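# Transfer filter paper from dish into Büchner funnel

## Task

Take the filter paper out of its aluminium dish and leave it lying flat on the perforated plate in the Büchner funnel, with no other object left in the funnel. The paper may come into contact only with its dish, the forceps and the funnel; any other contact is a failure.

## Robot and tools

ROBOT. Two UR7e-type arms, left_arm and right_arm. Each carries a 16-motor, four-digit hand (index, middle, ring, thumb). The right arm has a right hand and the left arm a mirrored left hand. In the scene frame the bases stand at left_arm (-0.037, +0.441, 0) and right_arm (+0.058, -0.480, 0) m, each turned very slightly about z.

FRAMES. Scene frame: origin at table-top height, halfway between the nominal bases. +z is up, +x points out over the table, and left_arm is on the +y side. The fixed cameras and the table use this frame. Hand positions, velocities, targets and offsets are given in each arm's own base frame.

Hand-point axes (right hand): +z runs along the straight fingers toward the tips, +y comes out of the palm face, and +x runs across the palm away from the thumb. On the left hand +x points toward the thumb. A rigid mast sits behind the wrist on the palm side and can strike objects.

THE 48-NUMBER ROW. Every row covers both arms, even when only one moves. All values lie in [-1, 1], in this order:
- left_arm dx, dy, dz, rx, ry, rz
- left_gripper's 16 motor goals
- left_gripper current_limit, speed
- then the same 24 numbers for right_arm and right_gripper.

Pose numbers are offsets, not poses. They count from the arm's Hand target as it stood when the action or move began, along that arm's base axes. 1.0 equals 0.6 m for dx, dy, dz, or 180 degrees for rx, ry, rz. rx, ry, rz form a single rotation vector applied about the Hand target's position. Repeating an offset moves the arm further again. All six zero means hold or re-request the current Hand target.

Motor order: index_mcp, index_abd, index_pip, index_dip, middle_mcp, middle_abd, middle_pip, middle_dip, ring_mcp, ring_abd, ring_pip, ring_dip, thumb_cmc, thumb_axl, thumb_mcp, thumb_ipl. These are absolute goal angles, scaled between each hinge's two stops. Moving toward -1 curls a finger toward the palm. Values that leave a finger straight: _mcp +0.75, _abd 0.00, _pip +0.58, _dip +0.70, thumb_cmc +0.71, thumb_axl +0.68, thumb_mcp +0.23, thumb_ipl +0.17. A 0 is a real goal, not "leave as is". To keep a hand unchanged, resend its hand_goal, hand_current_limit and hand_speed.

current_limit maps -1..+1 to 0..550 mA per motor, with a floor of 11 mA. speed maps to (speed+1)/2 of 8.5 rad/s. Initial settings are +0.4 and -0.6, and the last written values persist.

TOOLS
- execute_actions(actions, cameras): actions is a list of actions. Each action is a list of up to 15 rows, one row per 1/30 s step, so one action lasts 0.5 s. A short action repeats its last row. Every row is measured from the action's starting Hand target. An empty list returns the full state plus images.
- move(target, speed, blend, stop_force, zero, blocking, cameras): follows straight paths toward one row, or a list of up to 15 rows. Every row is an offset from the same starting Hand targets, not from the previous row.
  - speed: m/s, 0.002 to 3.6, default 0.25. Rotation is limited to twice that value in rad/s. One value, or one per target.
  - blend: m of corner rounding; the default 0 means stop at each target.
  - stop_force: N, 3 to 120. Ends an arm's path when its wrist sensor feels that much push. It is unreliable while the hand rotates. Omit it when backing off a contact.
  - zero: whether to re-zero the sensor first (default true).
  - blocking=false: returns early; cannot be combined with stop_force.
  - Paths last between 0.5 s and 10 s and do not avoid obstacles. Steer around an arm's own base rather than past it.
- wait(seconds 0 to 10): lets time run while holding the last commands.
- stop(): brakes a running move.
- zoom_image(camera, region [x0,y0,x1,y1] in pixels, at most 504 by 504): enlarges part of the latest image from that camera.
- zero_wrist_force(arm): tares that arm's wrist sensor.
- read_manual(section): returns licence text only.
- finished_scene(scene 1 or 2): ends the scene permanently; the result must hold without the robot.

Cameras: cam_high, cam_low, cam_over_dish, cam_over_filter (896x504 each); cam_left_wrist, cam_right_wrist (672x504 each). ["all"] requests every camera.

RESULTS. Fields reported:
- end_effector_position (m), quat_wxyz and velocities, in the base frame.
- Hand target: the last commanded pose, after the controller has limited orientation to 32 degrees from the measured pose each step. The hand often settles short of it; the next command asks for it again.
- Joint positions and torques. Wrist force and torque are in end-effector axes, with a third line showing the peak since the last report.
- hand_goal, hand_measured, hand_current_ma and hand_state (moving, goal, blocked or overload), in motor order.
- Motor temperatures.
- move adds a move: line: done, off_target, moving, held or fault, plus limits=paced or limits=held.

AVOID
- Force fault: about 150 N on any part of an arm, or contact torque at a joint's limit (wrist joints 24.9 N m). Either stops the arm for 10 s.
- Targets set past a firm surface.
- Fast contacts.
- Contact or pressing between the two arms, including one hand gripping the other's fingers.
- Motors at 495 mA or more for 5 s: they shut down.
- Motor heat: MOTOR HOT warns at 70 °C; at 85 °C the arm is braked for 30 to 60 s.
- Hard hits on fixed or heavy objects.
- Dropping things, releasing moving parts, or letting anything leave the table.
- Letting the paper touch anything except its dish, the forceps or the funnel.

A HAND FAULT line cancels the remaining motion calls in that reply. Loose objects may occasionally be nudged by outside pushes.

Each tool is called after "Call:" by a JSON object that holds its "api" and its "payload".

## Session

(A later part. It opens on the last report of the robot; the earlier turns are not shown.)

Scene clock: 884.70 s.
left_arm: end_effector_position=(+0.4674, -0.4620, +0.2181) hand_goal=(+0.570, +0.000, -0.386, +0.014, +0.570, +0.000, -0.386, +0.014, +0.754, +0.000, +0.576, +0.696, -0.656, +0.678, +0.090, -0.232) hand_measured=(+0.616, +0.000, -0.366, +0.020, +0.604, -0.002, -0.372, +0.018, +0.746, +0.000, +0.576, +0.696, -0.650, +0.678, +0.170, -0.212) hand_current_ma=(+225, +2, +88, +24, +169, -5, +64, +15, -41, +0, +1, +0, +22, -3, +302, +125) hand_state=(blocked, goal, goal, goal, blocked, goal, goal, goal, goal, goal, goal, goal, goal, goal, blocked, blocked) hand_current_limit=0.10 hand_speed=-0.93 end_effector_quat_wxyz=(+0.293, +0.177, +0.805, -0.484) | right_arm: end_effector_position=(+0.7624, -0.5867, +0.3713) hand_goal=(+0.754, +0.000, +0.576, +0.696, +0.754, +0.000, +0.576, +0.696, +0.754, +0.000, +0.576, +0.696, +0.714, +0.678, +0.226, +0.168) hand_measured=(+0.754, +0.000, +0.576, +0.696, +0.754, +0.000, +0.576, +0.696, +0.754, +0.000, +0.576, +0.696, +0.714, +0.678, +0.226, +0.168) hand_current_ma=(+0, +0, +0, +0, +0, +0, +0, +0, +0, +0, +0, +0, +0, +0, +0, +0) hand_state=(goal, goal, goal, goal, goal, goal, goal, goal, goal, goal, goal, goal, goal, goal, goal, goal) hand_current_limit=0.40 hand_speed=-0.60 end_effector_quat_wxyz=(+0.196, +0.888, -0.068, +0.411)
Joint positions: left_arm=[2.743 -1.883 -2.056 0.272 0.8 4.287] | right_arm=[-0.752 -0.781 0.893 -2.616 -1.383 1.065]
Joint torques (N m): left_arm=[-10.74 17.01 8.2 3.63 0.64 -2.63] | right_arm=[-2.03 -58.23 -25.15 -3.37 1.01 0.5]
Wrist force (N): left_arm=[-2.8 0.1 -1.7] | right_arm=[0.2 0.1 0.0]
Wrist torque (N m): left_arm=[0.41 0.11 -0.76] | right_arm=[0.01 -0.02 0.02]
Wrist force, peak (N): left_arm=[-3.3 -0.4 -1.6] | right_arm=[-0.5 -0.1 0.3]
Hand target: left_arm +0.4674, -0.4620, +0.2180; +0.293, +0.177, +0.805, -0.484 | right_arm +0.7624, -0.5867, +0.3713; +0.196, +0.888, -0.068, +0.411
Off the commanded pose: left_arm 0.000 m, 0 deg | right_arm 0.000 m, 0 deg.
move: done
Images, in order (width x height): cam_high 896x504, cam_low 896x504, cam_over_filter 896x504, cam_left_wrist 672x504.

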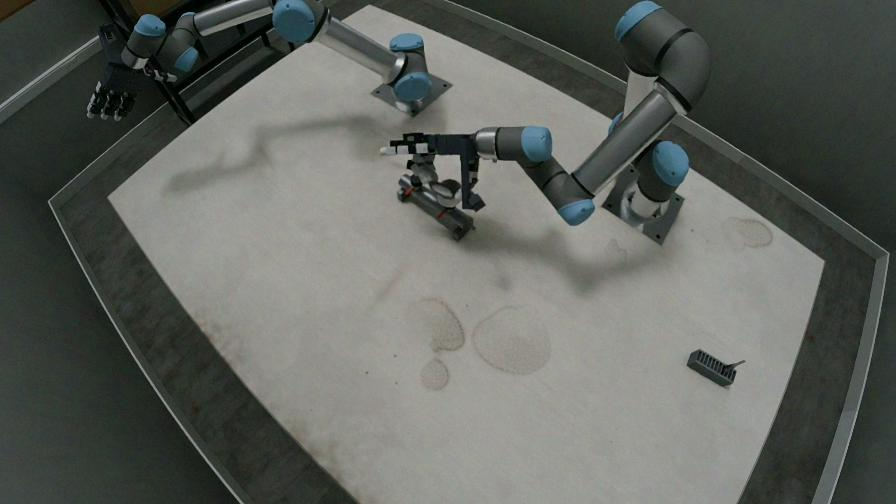

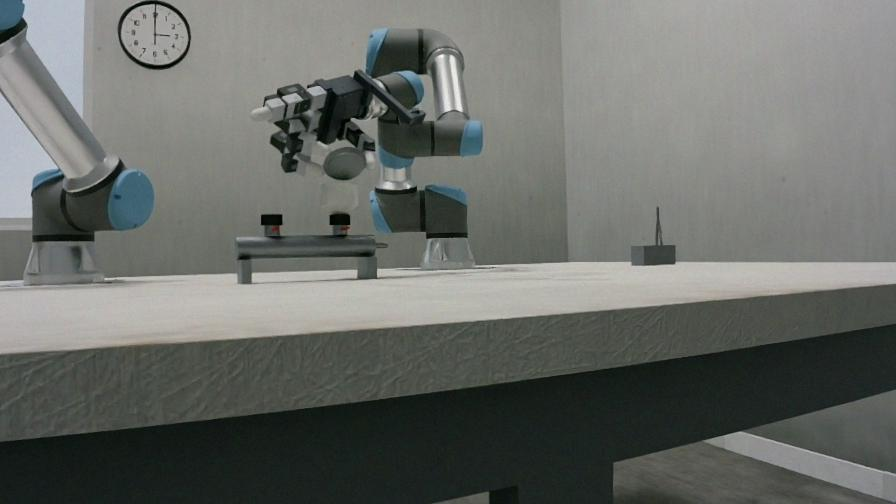

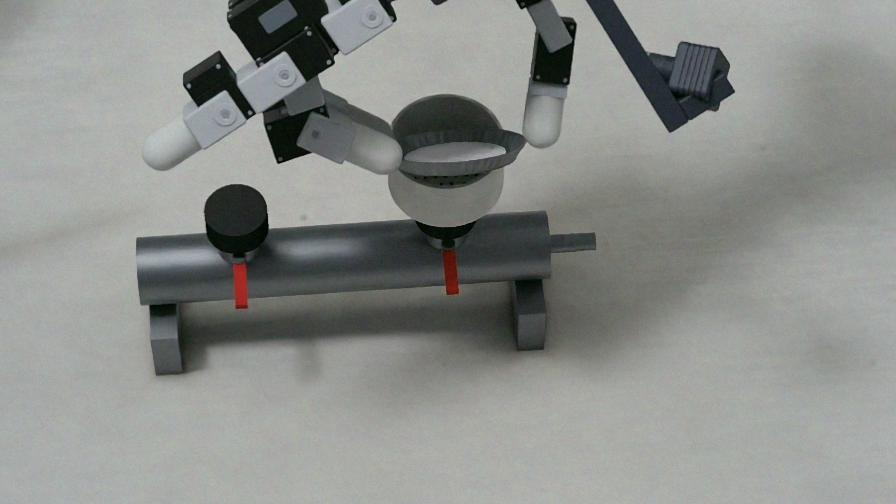

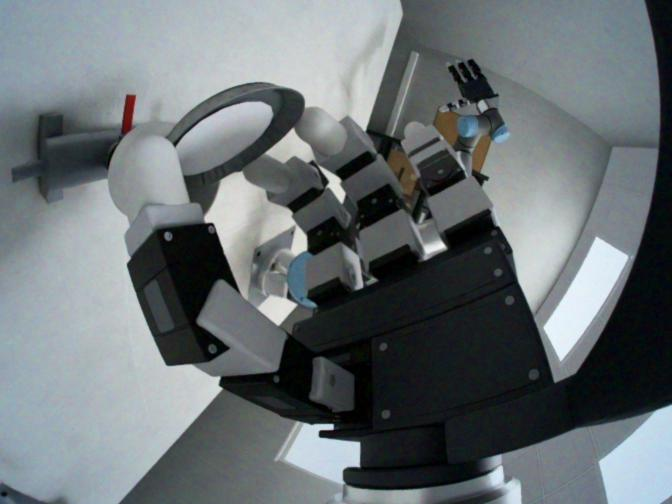

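Call:
{"api": "move", "payload": {"target": [-0.011,-0.0117,-0.0028, 0,-0.1111,0, 0.57,0,-0.387,0.0145,0.57,0,-0.387,0.0145,0.754,0,0.576,0.696,-0.657,0.678,0.09,-0.232,0.1,-0.93, 0,0,0,0,0,0, 0.754,0,0.576,0.696,0.754,0,0.576,0.696,0.754,0,0.576,0.696,0.714,0.678,0.226,0.168,0.4,-0.6], "speed": 0.05, "cameras": ["cam_high","cam_low","cam_over_filter","cam_left_wrist"]}}

Call:
{"api": "zoom_image", "payload": {"camera": "cam_low", "region": [240, 60, 400, 220]}}

Call:
{"api": "zoom_image", "payload": {"camera": "cam_over_filter", "region": [300, 0, 580, 220]}}

Call:
{"api": "zoom_image", "payload": {"camera": "cam_high", "region": [370, 110, 510, 250]}}

Scene clock: 911.43 s.
left_arm: end_effector_position=(+0.4608, -0.4690, +0.2163) hand_goal=(+0.570, +0.000, -0.386, +0.014, +0.570, +0.000, -0.386, +0.014, +0.754, +0.000, +0.576, +0.696, -0.656, +0.678, +0.090, -0.232) hand_measured=(+0.616, +0.002, -0.366, +0.020, +0.604, -0.002, -0.372, +0.018, +0.746, +0.000, +0.576, +0.696, -0.650, +0.678, +0.170, -0.212) hand_current_ma=(+225, +4, +89, +24, +169, -5, +64, +15, -41, +3, +1, +0, +26, -3, +302, +125) hand_state=(blocked, goal, blocked, goal, blocked, goal, goal, goal, goal, goal, goal, goal, goal, goal, blocked, blocked) hand_current_limit=0.10 hand_speed=-0.93 end_effector_quat_wxyz=(+0.429, +0.258, +0.742, -0.446) | right_arm: end_effector_position=(+0.7624, -0.5867, +0.3713) hand_goal=(+0.754, +0.000, +0.576, +0.696, +0.754, +0.000, +0.576, +0.696, +0.754, +0.000, +0.576, +0.696, +0.714, +0.678, +0.226, +0.168) hand_measured=(+0.754, +0.000, +0.576, +0.696, +0.754, +0.000, +0.576, +0.696, +0.754, +0.000, +0.576, +0.696, +0.714, +0.678, +0.226, +0.168) hand_current_ma=(+0, +0, +0, +0, +0, +0, +0, +0, +0, +0, +0, +0, +0, +0, +0, +0) hand_state=(goal, goal, goal, goal, goal, goal, goal, goal, goal, goal, goal, goal, goal, goal, goal, goal) hand_current_limit=0.40 hand_speed=-0.60 end_effector_quat_wxyz=(+0.196, +0.888, -0.068, +0.411)
Joint positions: left_arm=[2.677 -1.968 -2.137 0.664 0.918 4.428] | right_arm=[-0.752 -0.781 0.893 -2.616 -1.383 1.065]
Joint torques (N m): left_arm=[-11.93 17.98 2.91 3.47 0.73 3.01] | right_arm=[-1.73 -58.95 -23.96 -3.26 1.04 0.64]
Wrist force (N): left_arm=[-3.3 0.1 -1.5] | right_arm=[-0.3 -0.4 0.1]
Wrist torque (N m): left_arm=[0.30 0.16 -1.00] | right_arm=[-0.06 0.05 -0.03]
Wrist force, peak (N): left_arm=[-3.5 0.0 -2.0] | right_arm=[-0.4 0.2 -0.4]
Hand target: left_arm +0.4608, -0.4690, +0.2163; +0.429, +0.258, +0.742, -0.446 | right_arm +0.7624, -0.5867, +0.3713; +0.196, +0.888, -0.068, +0.411
Off the commanded pose: left_arm 0.000 m, 0 deg | right_arm 0.000 m, 0 deg.
move: done
Images, in order (width x height): cam_high 896x504, cam_low 896x504, cam_over_filter 896x504, cam_left_wrist 672x504.

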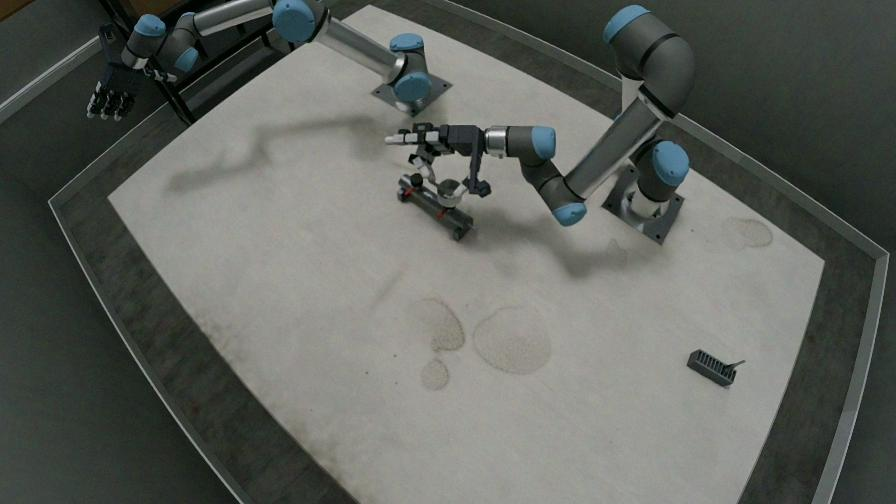

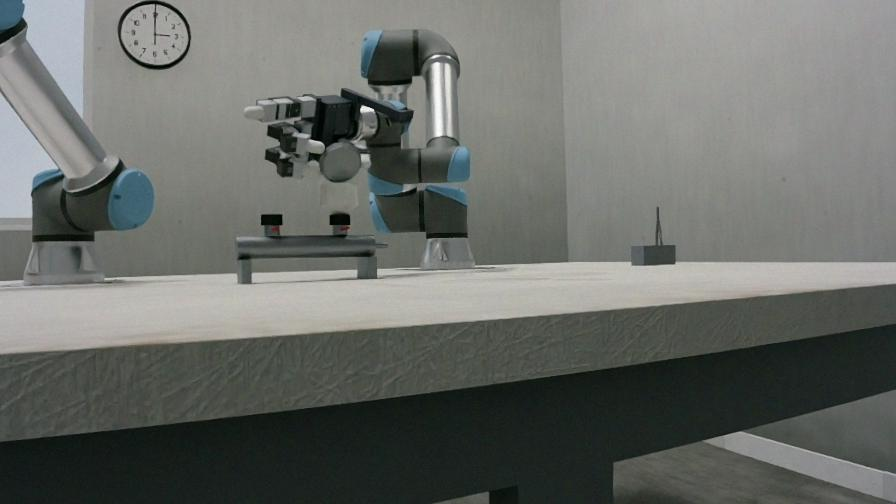

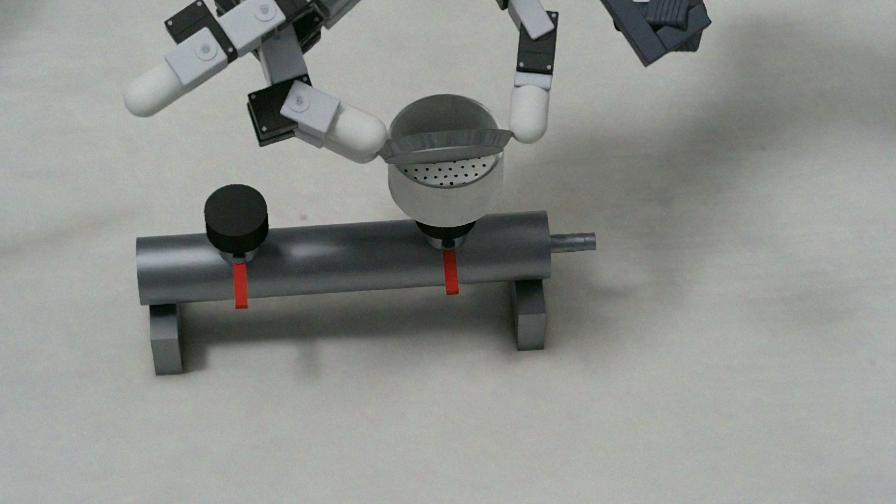

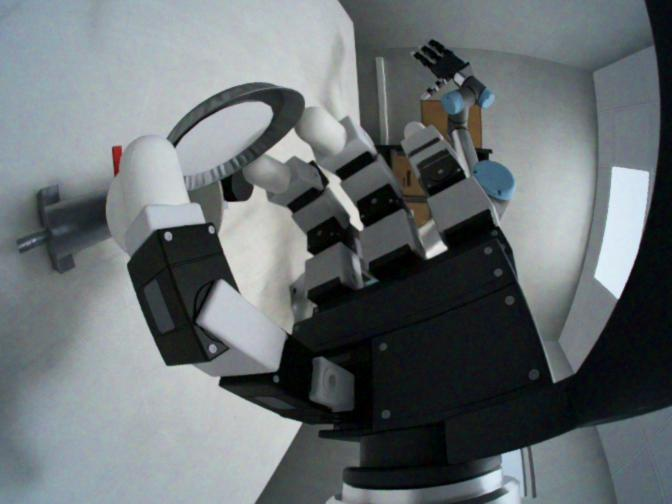

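Scaled by 3.150 from the camera's 896x504 image, which has a finer 1280x720 frame.

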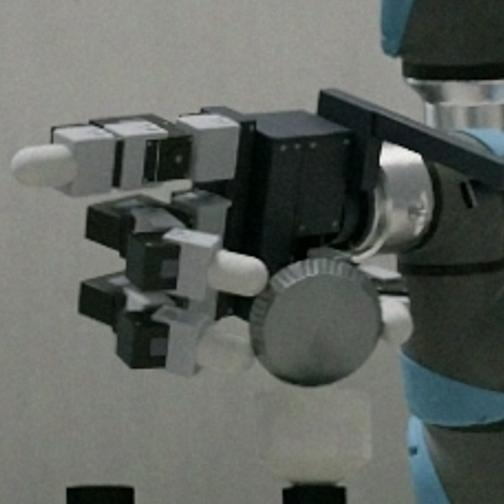

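Scaled by 1.800 from the camera's 896x504 image, which has a finer 1280x720 frame.

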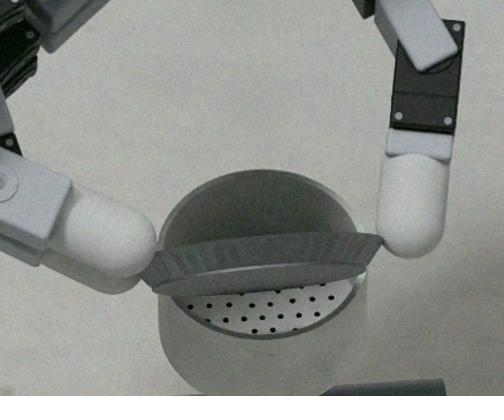

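Scaled by 3.600 from the camera's 896x504 image, which has a finer 1280x720 frame.

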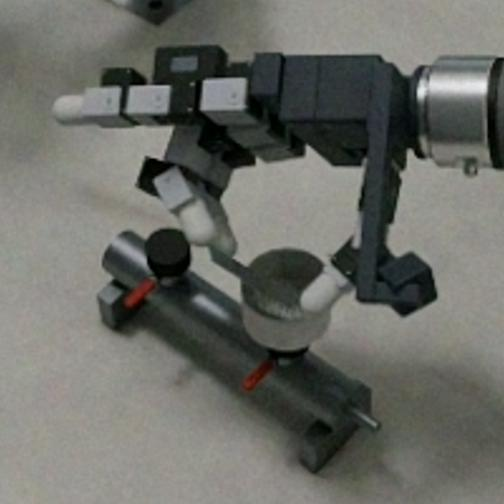

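Call:
{"api": "move", "payload": {"target": [0.0003,0,-0.002, 0,-0.0556,0, 0.57,0,-0.387,0.0145,0.57,0,-0.387,0.0145,0.754,0,0.576,0.696,-0.657,0.678,0.09,-0.232,0.1,-0.93, 0,0,0,0,0,0, 0.754,0,0.576,0.696,0.754,0,0.576,0.696,0.754,0,0.576,0.696,0.714,0.678,0.226,0.168,0.4,-0.6], "speed": 0.05, "cameras": ["cam_low","cam_over_filter","cam_left_wrist"]}}

Call:
{"api": "zoom_image", "payload": {"camera": "cam_over_filter", "region": [300, 0, 580, 220]}}

Call:
{"api": "zoom_image", "payload": {"camera": "cam_left_wrist", "region": [40, 0, 400, 240]}}

Scene clock: 926.93 s.
left_arm: end_effector_position=(+0.4609, -0.4690, +0.2151) hand_goal=(+0.570, +0.000, -0.386, +0.014, +0.570, +0.000, -0.386, +0.014, +0.754, +0.000, +0.576, +0.696, -0.656, +0.678, +0.090, -0.232) hand_measured=(+0.616, +0.002, -0.366, +0.020, +0.604, -0.002, -0.372, +0.018, +0.746, +0.002, +0.576, +0.696, -0.650, +0.678, +0.170, -0.212) hand_current_ma=(+225, +5, +90, +24, +169, -5, +64, +15, -41, +4, +1, +0, +28, -3, +303, +125) hand_state=(blocked, goal, blocked, goal, blocked, goal, goal, goal, goal, goal, goal, goal, goal, goal, blocked, blocked) hand_current_limit=0.10 hand_speed=-0.93 end_effector_quat_wxyz=(+0.492, +0.296, +0.702, -0.422) | right_arm: end_effector_position=(+0.7624, -0.5867, +0.3713) hand_goal=(+0.754, +0.000, +0.576, +0.696, +0.754, +0.000, +0.576, +0.696, +0.754, +0.000, +0.576, +0.696, +0.714, +0.678, +0.226, +0.168) hand_measured=(+0.754, +0.000, +0.576, +0.696, +0.754, +0.000, +0.576, +0.696, +0.754, +0.000, +0.576, +0.696, +0.714, +0.678, +0.226, +0.168) hand_current_ma=(+0, +0, +0, +0, +0, +0, +0, +0, +0, +0, +0, +0, +0, +0, +0, +0) hand_state=(goal, goal, goal, goal, goal, goal, goal, goal, goal, goal, goal, goal, goal, goal, goal, goal) hand_current_limit=0.40 hand_speed=-0.60 end_effector_quat_wxyz=(+0.196, +0.888, -0.068, +0.411)
Joint positions: left_arm=[2.659 -2.038 -2.157 0.855 0.955 4.518] | right_arm=[-0.752 -0.781 0.893 -2.616 -1.383 1.065]
Joint torques (N m): left_arm=[-11.08 17.91 1.43 3.54 1.1 3.1] | right_arm=[-1.32 -57.95 -25.09 -3.35 0.99 0.71]
Wrist force (N): left_arm=[-3.9 0.6 -1.7] | right_arm=[-0.3 -0.1 0.0]
Wrist torque (N m): left_arm=[0.35 0.20 -1.06] | right_arm=[0.00 0.04 -0.03]
Wrist force, peak (N): left_arm=[-4.0 0.6 -1.7] | right_arm=[-0.2 0.3 0.5]
Hand target: left_arm +0.4609, -0.4690, +0.2151; +0.492, +0.296, +0.702, -0.422 | right_arm +0.7624, -0.5867, +0.3713; +0.196, +0.888, -0.068, +0.411
Off the commanded pose: left_arm 0.000 m, 0 deg | right_arm 0.000 m, 0 deg.
move: done
Images, in order (width x height): cam_low 896x504, cam_over_filter 896x504, cam_left_wrist 672x504.

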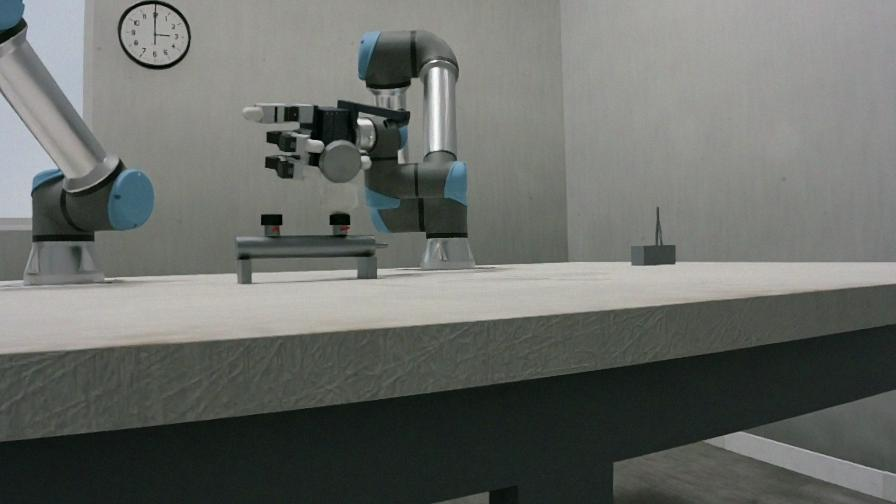

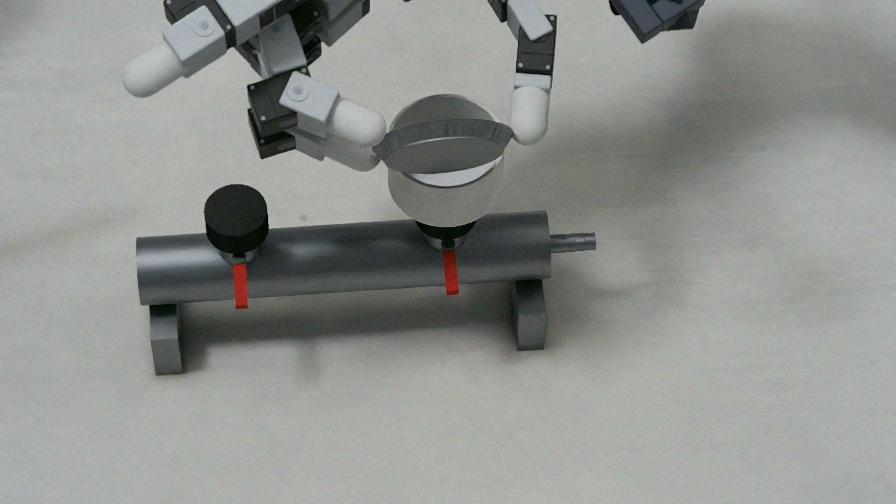

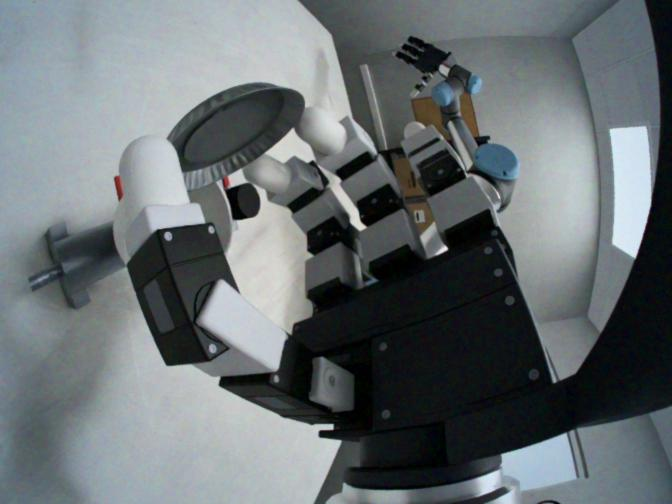

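Scaled by 1.800 from the camera's 896x504 image, which has a finer 1280x720 frame.

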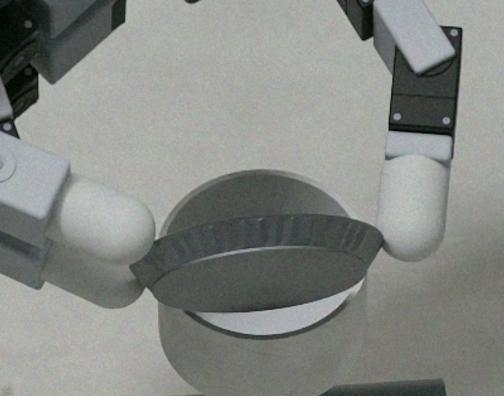

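Scaled by 1.400 from the camera's 672x504 image, which has a finer 960x720 frame.

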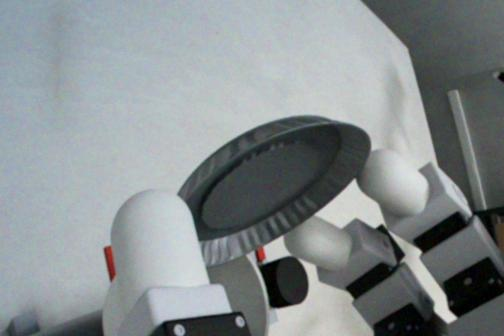

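Call:
{"api": "move", "payload": {"target": [0.05,0,0.08, 0,0,0, 0.57,0,-0.387,0.0145,0.57,0,-0.387,0.0145,0.754,0,0.576,0.696,-0.657,0.678,0.09,-0.232,0.1,-0.93, 0,0,0,0,0,0, 0.754,0,0.576,0.696,0.754,0,0.576,0.696,0.754,0,0.576,0.696,0.714,0.678,0.226,0.168,0.4,-0.6], "speed": 0.08, "cameras": ["cam_low","cam_over_filter","cam_left_wrist"]}}

Call:
{"api": "zoom_image", "payload": {"camera": "cam_over_filter", "region": [360, 60, 540, 240]}}

Scene clock: 935.90 s.
left_arm: end_effector_position=(+0.4909, -0.4690, +0.2631) hand_goal=(+0.570, +0.000, -0.386, +0.014, +0.570, +0.000, -0.386, +0.014, +0.754, +0.000, +0.576, +0.696, -0.656, +0.678, +0.090, -0.232) hand_measured=(+0.616, +0.002, -0.366, +0.020, +0.604, -0.002, -0.372, +0.018, +0.746, +0.002, +0.576, +0.696, -0.650, +0.678, +0.170, -0.212) hand_current_ma=(+225, +5, +90, +24, +169, -5, +64, +15, -41, +5, +1, +0, +30, -3, +302, +125) hand_state=(blocked, goal, blocked, goal, blocked, goal, goal, goal, goal, goal, goal, goal, goal, goal, blocked, blocked) hand_current_limit=0.10 hand_speed=-0.93 end_effector_quat_wxyz=(+0.492, +0.296, +0.702, -0.422) | right_arm: end_effector_position=(+0.7624, -0.5867, +0.3713) hand_goal=(+0.754, +0.000, +0.576, +0.696, +0.754, +0.000, +0.576, +0.696, +0.754, +0.000, +0.576, +0.696, +0.714, +0.678, +0.226, +0.168) hand_measured=(+0.754, +0.000, +0.576, +0.696, +0.754, +0.000, +0.576, +0.696, +0.754, +0.000, +0.576, +0.696, +0.714, +0.678, +0.226, +0.168) hand_current_ma=(+0, +0, +0, +0, +0, +0, +0, +0, +0, +0, +0, +0, +0, +0, +0, +0) hand_state=(goal, goal, goal, goal, goal, goal, goal, goal, goal, goal, goal, goal, goal, goal, goal, goal) hand_current_limit=0.40 hand_speed=-0.60 end_effector_quat_wxyz=(+0.196, +0.888, -0.068, +0.411)
Joint positions: left_arm=[2.691 -1.963 -2.075 0.693 0.924 4.526] | right_arm=[-0.752 -0.781 0.893 -2.616 -1.383 1.065]
Joint torques (N m): left_arm=[10.99 43.47 22.19 0.41 -1.84 3.45] | right_arm=[-1.18 -58.05 -24.61 -3.24 0.97 0.75]
Wrist force (N): left_arm=[-3.5 0.4 -1.2] | right_arm=[-0.1 0.3 0.3]
Wrist torque (N m): left_arm=[0.25 0.18 -1.00] | right_arm=[0.02 0.01 -0.01]
Wrist force, peak (N): left_arm=[-4.0 0.6 -1.5] | right_arm=[-0.4 0.0 0.3]
Hand target: left_arm +0.4909, -0.4690, +0.2631; +0.492, +0.296, +0.702, -0.422 | right_arm +0.7624, -0.5867, +0.3713; +0.196, +0.888, -0.068, +0.411
Off the commanded pose: left_arm 0.000 m, 0 deg | right_arm 0.000 m, 0 deg.
move: done
Images, in order (width x height): cam_low 896x504, cam_over_filter 896x504, cam_left_wrist 672x504.

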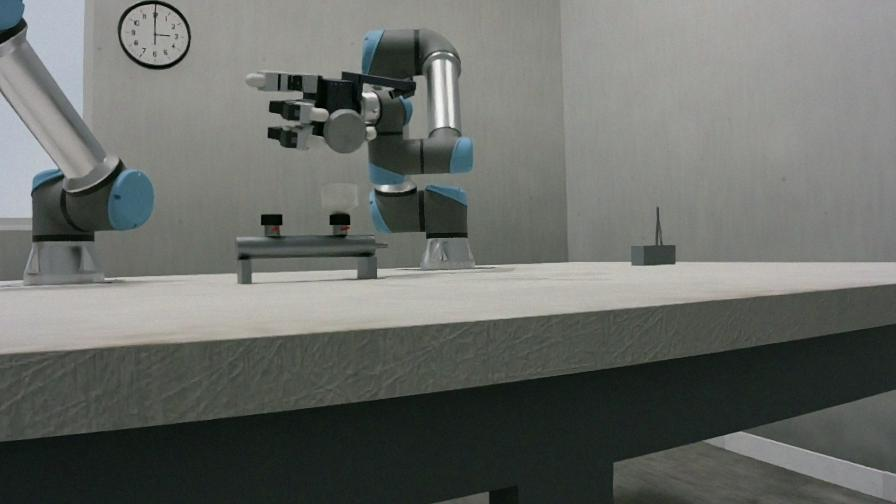

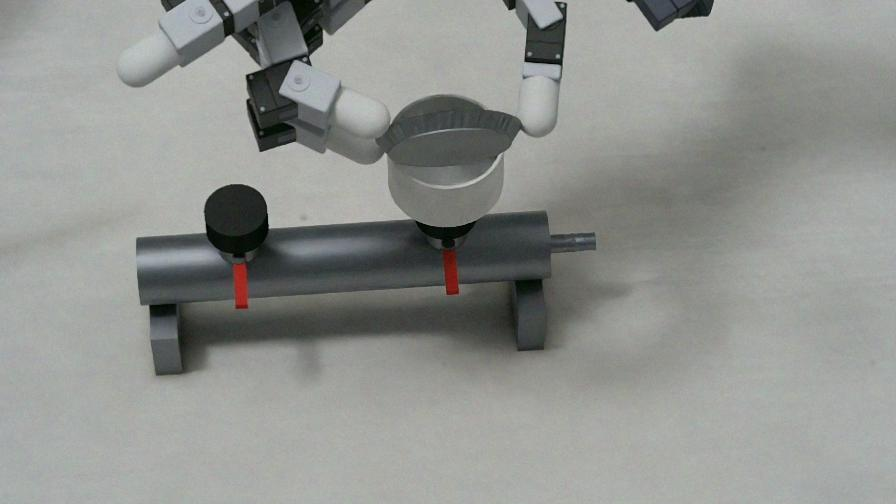

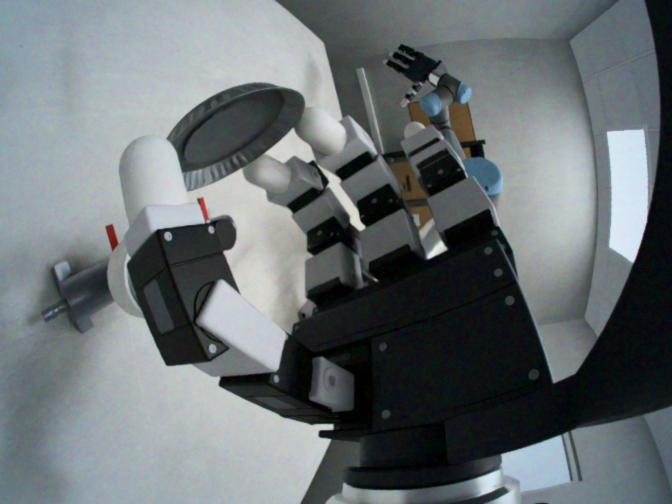

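Scaled by 2.800 from the camera's 896x504 image, which has a finer 1280x720 frame.

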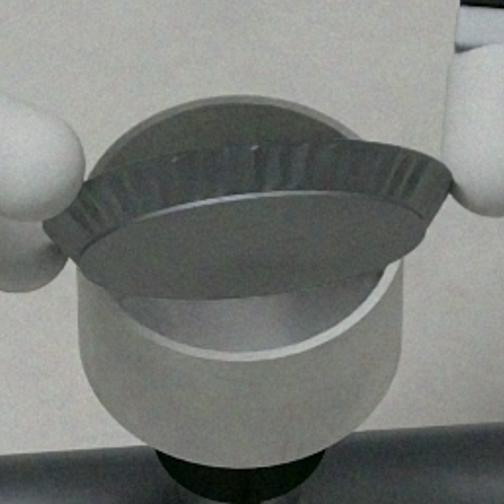

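Call:
{"api": "move", "payload": {"target": [-0.05,0.18,0.17, 0,0.1,0, 0.57,0,-0.387,0.0145,0.57,0,-0.387,0.0145,0.754,0,0.576,0.696,-0.657,0.678,0.09,-0.232,0.1,-0.93, 0,0,0,0,0,0, 0.754,0,0.576,0.696,0.754,0,0.576,0.696,0.754,0,0.576,0.696,0.714,0.678,0.226,0.168,0.4,-0.6], "speed": 0.15, "cameras": ["cam_over_filter","cam_high"]}}

Call:
{"api": "zoom_image", "payload": {"camera": "cam_over_filter", "region": [360, 60, 540, 240]}}

Scene clock: 947.27 s.
left_arm: end_effector_position=(+0.4609, -0.3610, +0.3651) hand_goal=(+0.570, +0.000, -0.386, +0.014, +0.570, +0.000, -0.386, +0.014, +0.754, +0.000, +0.576, +0.696, -0.656, +0.678, +0.090, -0.232) hand_measured=(+0.616, +0.002, -0.366, +0.020, +0.604, -0.002, -0.372, +0.018, +0.746, +0.002, +0.576, +0.696, -0.650, +0.678, +0.170, -0.212) hand_current_ma=(+225, +5, +91, +24, +167, -5, +64, +15, -41, +5, +1, +0, +30, -3, +302, +125) hand_state=(blocked, goal, blocked, goal, blocked, goal, goal, goal, goal, goal, goal, goal, goal, goal, blocked, blocked) hand_current_limit=0.10 hand_speed=-0.93 end_effector_quat_wxyz=(+0.376, +0.226, +0.770, -0.463) | right_arm: end_effector_position=(+0.7624, -0.5867, +0.3713) hand_goal=(+0.754, +0.000, +0.576, +0.696, +0.754, +0.000, +0.576, +0.696, +0.754, +0.000, +0.576, +0.696, +0.714, +0.678, +0.226, +0.168) hand_measured=(+0.754, +0.000, +0.576, +0.696, +0.754, +0.000, +0.576, +0.696, +0.754, +0.000, +0.576, +0.696, +0.714, +0.678, +0.226, +0.168) hand_current_ma=(+0, +0, +0, +0, +0, +0, +0, +0, +0, +0, +0, +0, +0, +0, +0, +0) hand_state=(goal, goal, goal, goal, goal, goal, goal, goal, goal, goal, goal, goal, goal, goal, goal, goal) hand_current_limit=0.40 hand_speed=-0.60 end_effector_quat_wxyz=(+0.196, +0.888, -0.068, +0.411)
Joint positions: left_arm=[2.955 -1.487 -2.126 -0.03 0.645 4.523] | right_arm=[-0.752 -0.781 0.893 -2.616 -1.383 1.065]
Joint torques (N m): left_arm=[10.85 28.57 27.91 0.43 -2.05 3.32] | right_arm=[-0.07 -59.38 -23.98 -3.32 1.33 0.61]
Wrist force (N): left_arm=[-3.6 0.1 -2.0] | right_arm=[-0.2 0.2 0.0]
Wrist torque (N m): left_arm=[0.45 0.24 -1.02] | right_arm=[0.03 0.04 -0.01]
Wrist force, peak (N): left_arm=[-4.1 0.0 -2.6] | right_arm=[-0.2 0.6 0.0]
Hand target: left_arm +0.4609, -0.3610, +0.3651; +0.376, +0.226, +0.770, -0.463 | right_arm +0.7624, -0.5867, +0.3713; +0.196, +0.888, -0.068, +0.411
Off the commanded pose: left_arm 0.000 m, 0 deg | right_arm 0.000 m, 0 deg.
move: done
Images, in order (width x height): cam_high 896x504, cam_over_filter 896x504.

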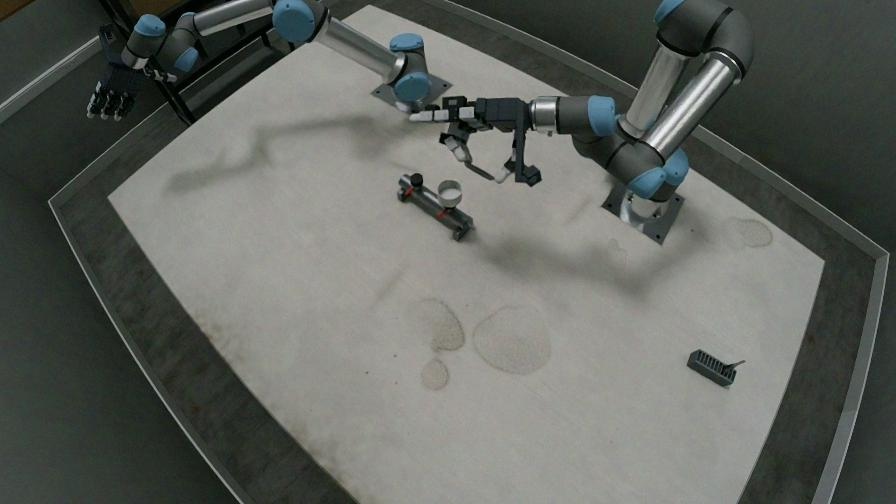

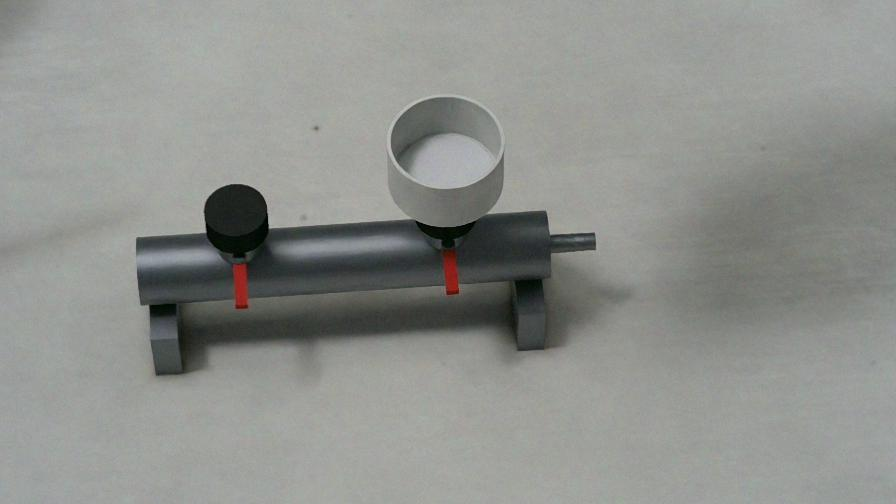

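Scaled by 2.800 from the camera's 896x504 image, which has a finer 1280x720 frame.

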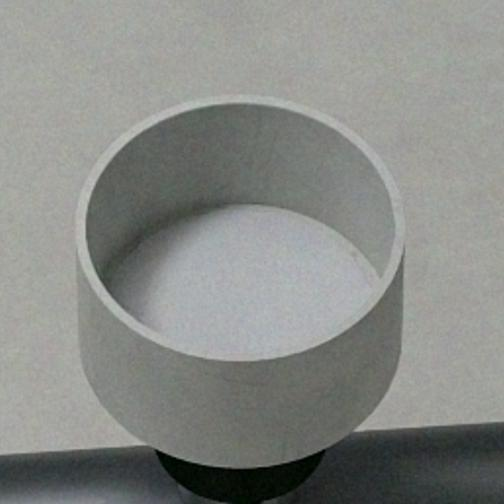

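Call:
{"api": "move", "payload": {"target": [-0.1298,0.5667,-0.4585, 0,0.2889,0, 0.57,0,-0.387,0.0145,0.57,0,-0.387,0.0145,0.754,0,0.576,0.696,-0.657,0.678,0.09,-0.232,0.1,-0.93, 0,0,0,0,0,0, 0.754,0,0.576,0.696,0.754,0,0.576,0.696,0.754,0,0.576,0.696,0.714,0.678,0.226,0.168,0.4,-0.6], "speed": 0.18, "cameras": ["cam_over_filter","cam_low","cam_over_dish"]}}

Call:
{"api": "zoom_image", "payload": {"camera": "cam_low", "region": [460, 150, 620, 290]}}

Scene clock: 960.70 s.
left_arm: end_effector_position=(+0.3831, -0.0211, +0.0901) hand_goal=(+0.570, +0.000, -0.386, +0.014, +0.570, +0.000, -0.386, +0.014, +0.754, +0.000, +0.576, +0.696, -0.656, +0.678, +0.090, -0.232) hand_measured=(+0.566, +0.002, -0.382, +0.018, +0.566, -0.002, -0.382, +0.018, +0.744, +0.002, +0.576, +0.696, -0.652, +0.678, +0.092, -0.230) hand_current_ma=(-16, +5, +18, +15, -17, -5, +18, +14, -42, +5, +1, +0, +15, +2, +8, +14) hand_state=(goal, goal, goal, goal, goal, goal, goal, goal, goal, goal, goal, goal, goal, goal, goal, goal) hand_current_limit=0.10 hand_speed=-0.93 end_effector_quat_wxyz=(+0.000, +0.001, +0.857, -0.515) | right_arm: end_effector_position=(+0.7624, -0.5867, +0.3713) hand_goal=(+0.754, +0.000, +0.576, +0.696, +0.754, +0.000, +0.576, +0.696, +0.754, +0.000, +0.576, +0.696, +0.714, +0.678, +0.226, +0.168) hand_measured=(+0.754, +0.000, +0.576, +0.696, +0.754, +0.000, +0.576, +0.696, +0.754, +0.000, +0.576, +0.696, +0.714, +0.678, +0.226, +0.168) hand_current_ma=(+0, +0, +0, +0, +0, +0, +0, +0, +0, +0, +0, +0, +0, +0, +0, +0) hand_state=(goal, goal, goal, goal, goal, goal, goal, goal, goal, goal, goal, goal, goal, goal, goal, goal) hand_current_limit=0.40 hand_speed=-0.60 end_effector_quat_wxyz=(+0.196, +0.888, -0.068, +0.411)
Joint positions: left_arm=[3.793 -1.645 -2.15 -1.769 0.793 5.733] | right_arm=[-0.752 -0.781 0.893 -2.616 -1.383 1.065]
Joint torques (N m): left_arm=[11.94 7.52 24.12 1.62 0.65 -2.13] | right_arm=[-1.75 -58.32 -23.55 -3.46 1.07 0.81]
Wrist force (N): left_arm=[-1.9 -1.2 -2.0] | right_arm=[-0.1 0.3 0.1]
Wrist torque (N m): left_arm=[0.40 0.04 -0.62] | right_arm=[0.04 0.01 0.01]
Wrist force, peak (N): left_arm=[-3.9 -0.5 -2.1] | right_arm=[-0.3 0.1 0.5]
Hand target: left_arm +0.3831, -0.0210, +0.0900; +0.000, +0.001, +0.857, -0.515 | right_arm +0.7624, -0.5867, +0.3713; +0.196, +0.888, -0.068, +0.411
Off the commanded pose: left_arm 0.000 m, 0 deg | right_arm 0.000 m, 0 deg.
move: done
Images, in order (width x height): cam_low 896x504, cam_over_dish 896x504, cam_over_filter 896x504.

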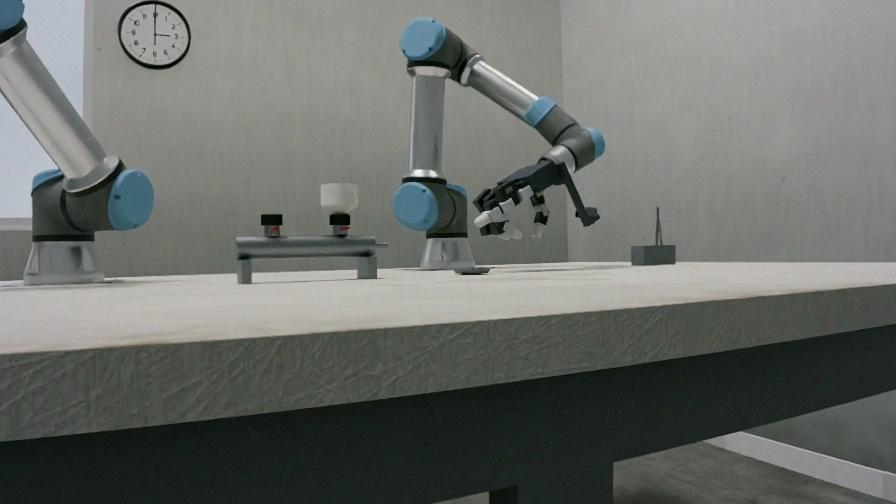

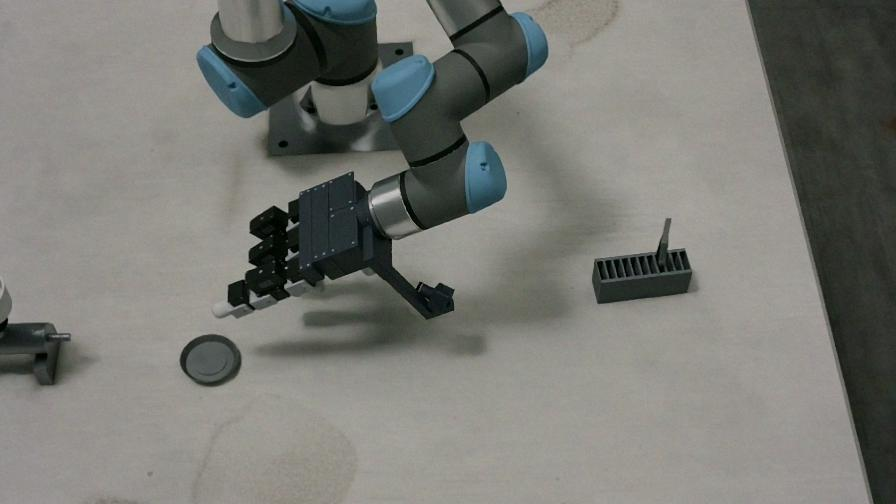

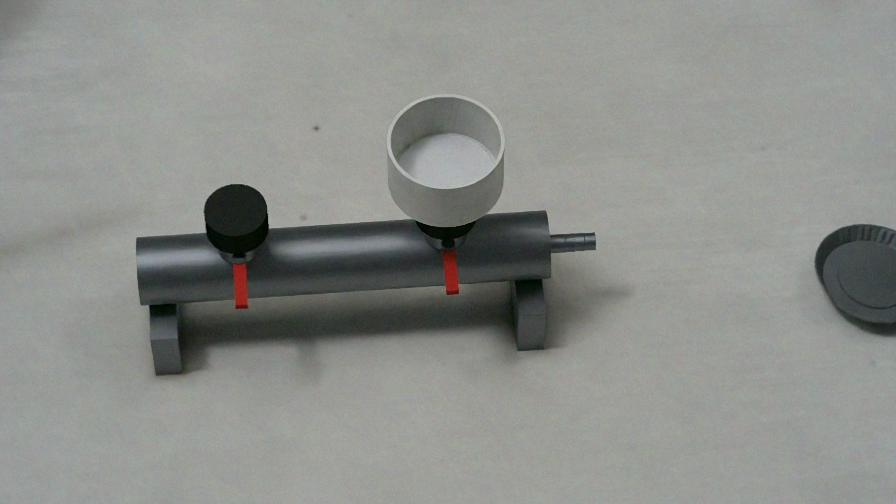

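Scaled by 3.150 from the camera's 896x504 image, which has a finer 1280x720 frame.

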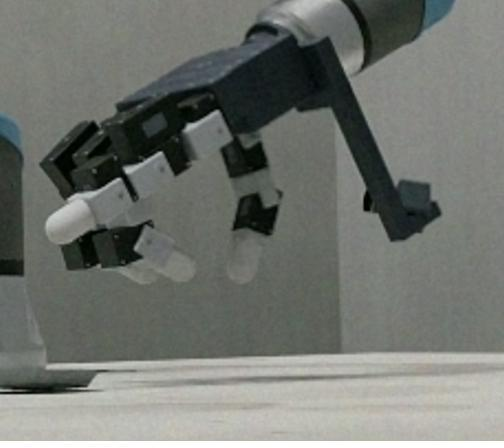

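Call:
{"api": "finished_scene", "payload": {"scene": 1}}

The scene is finished: the task was done.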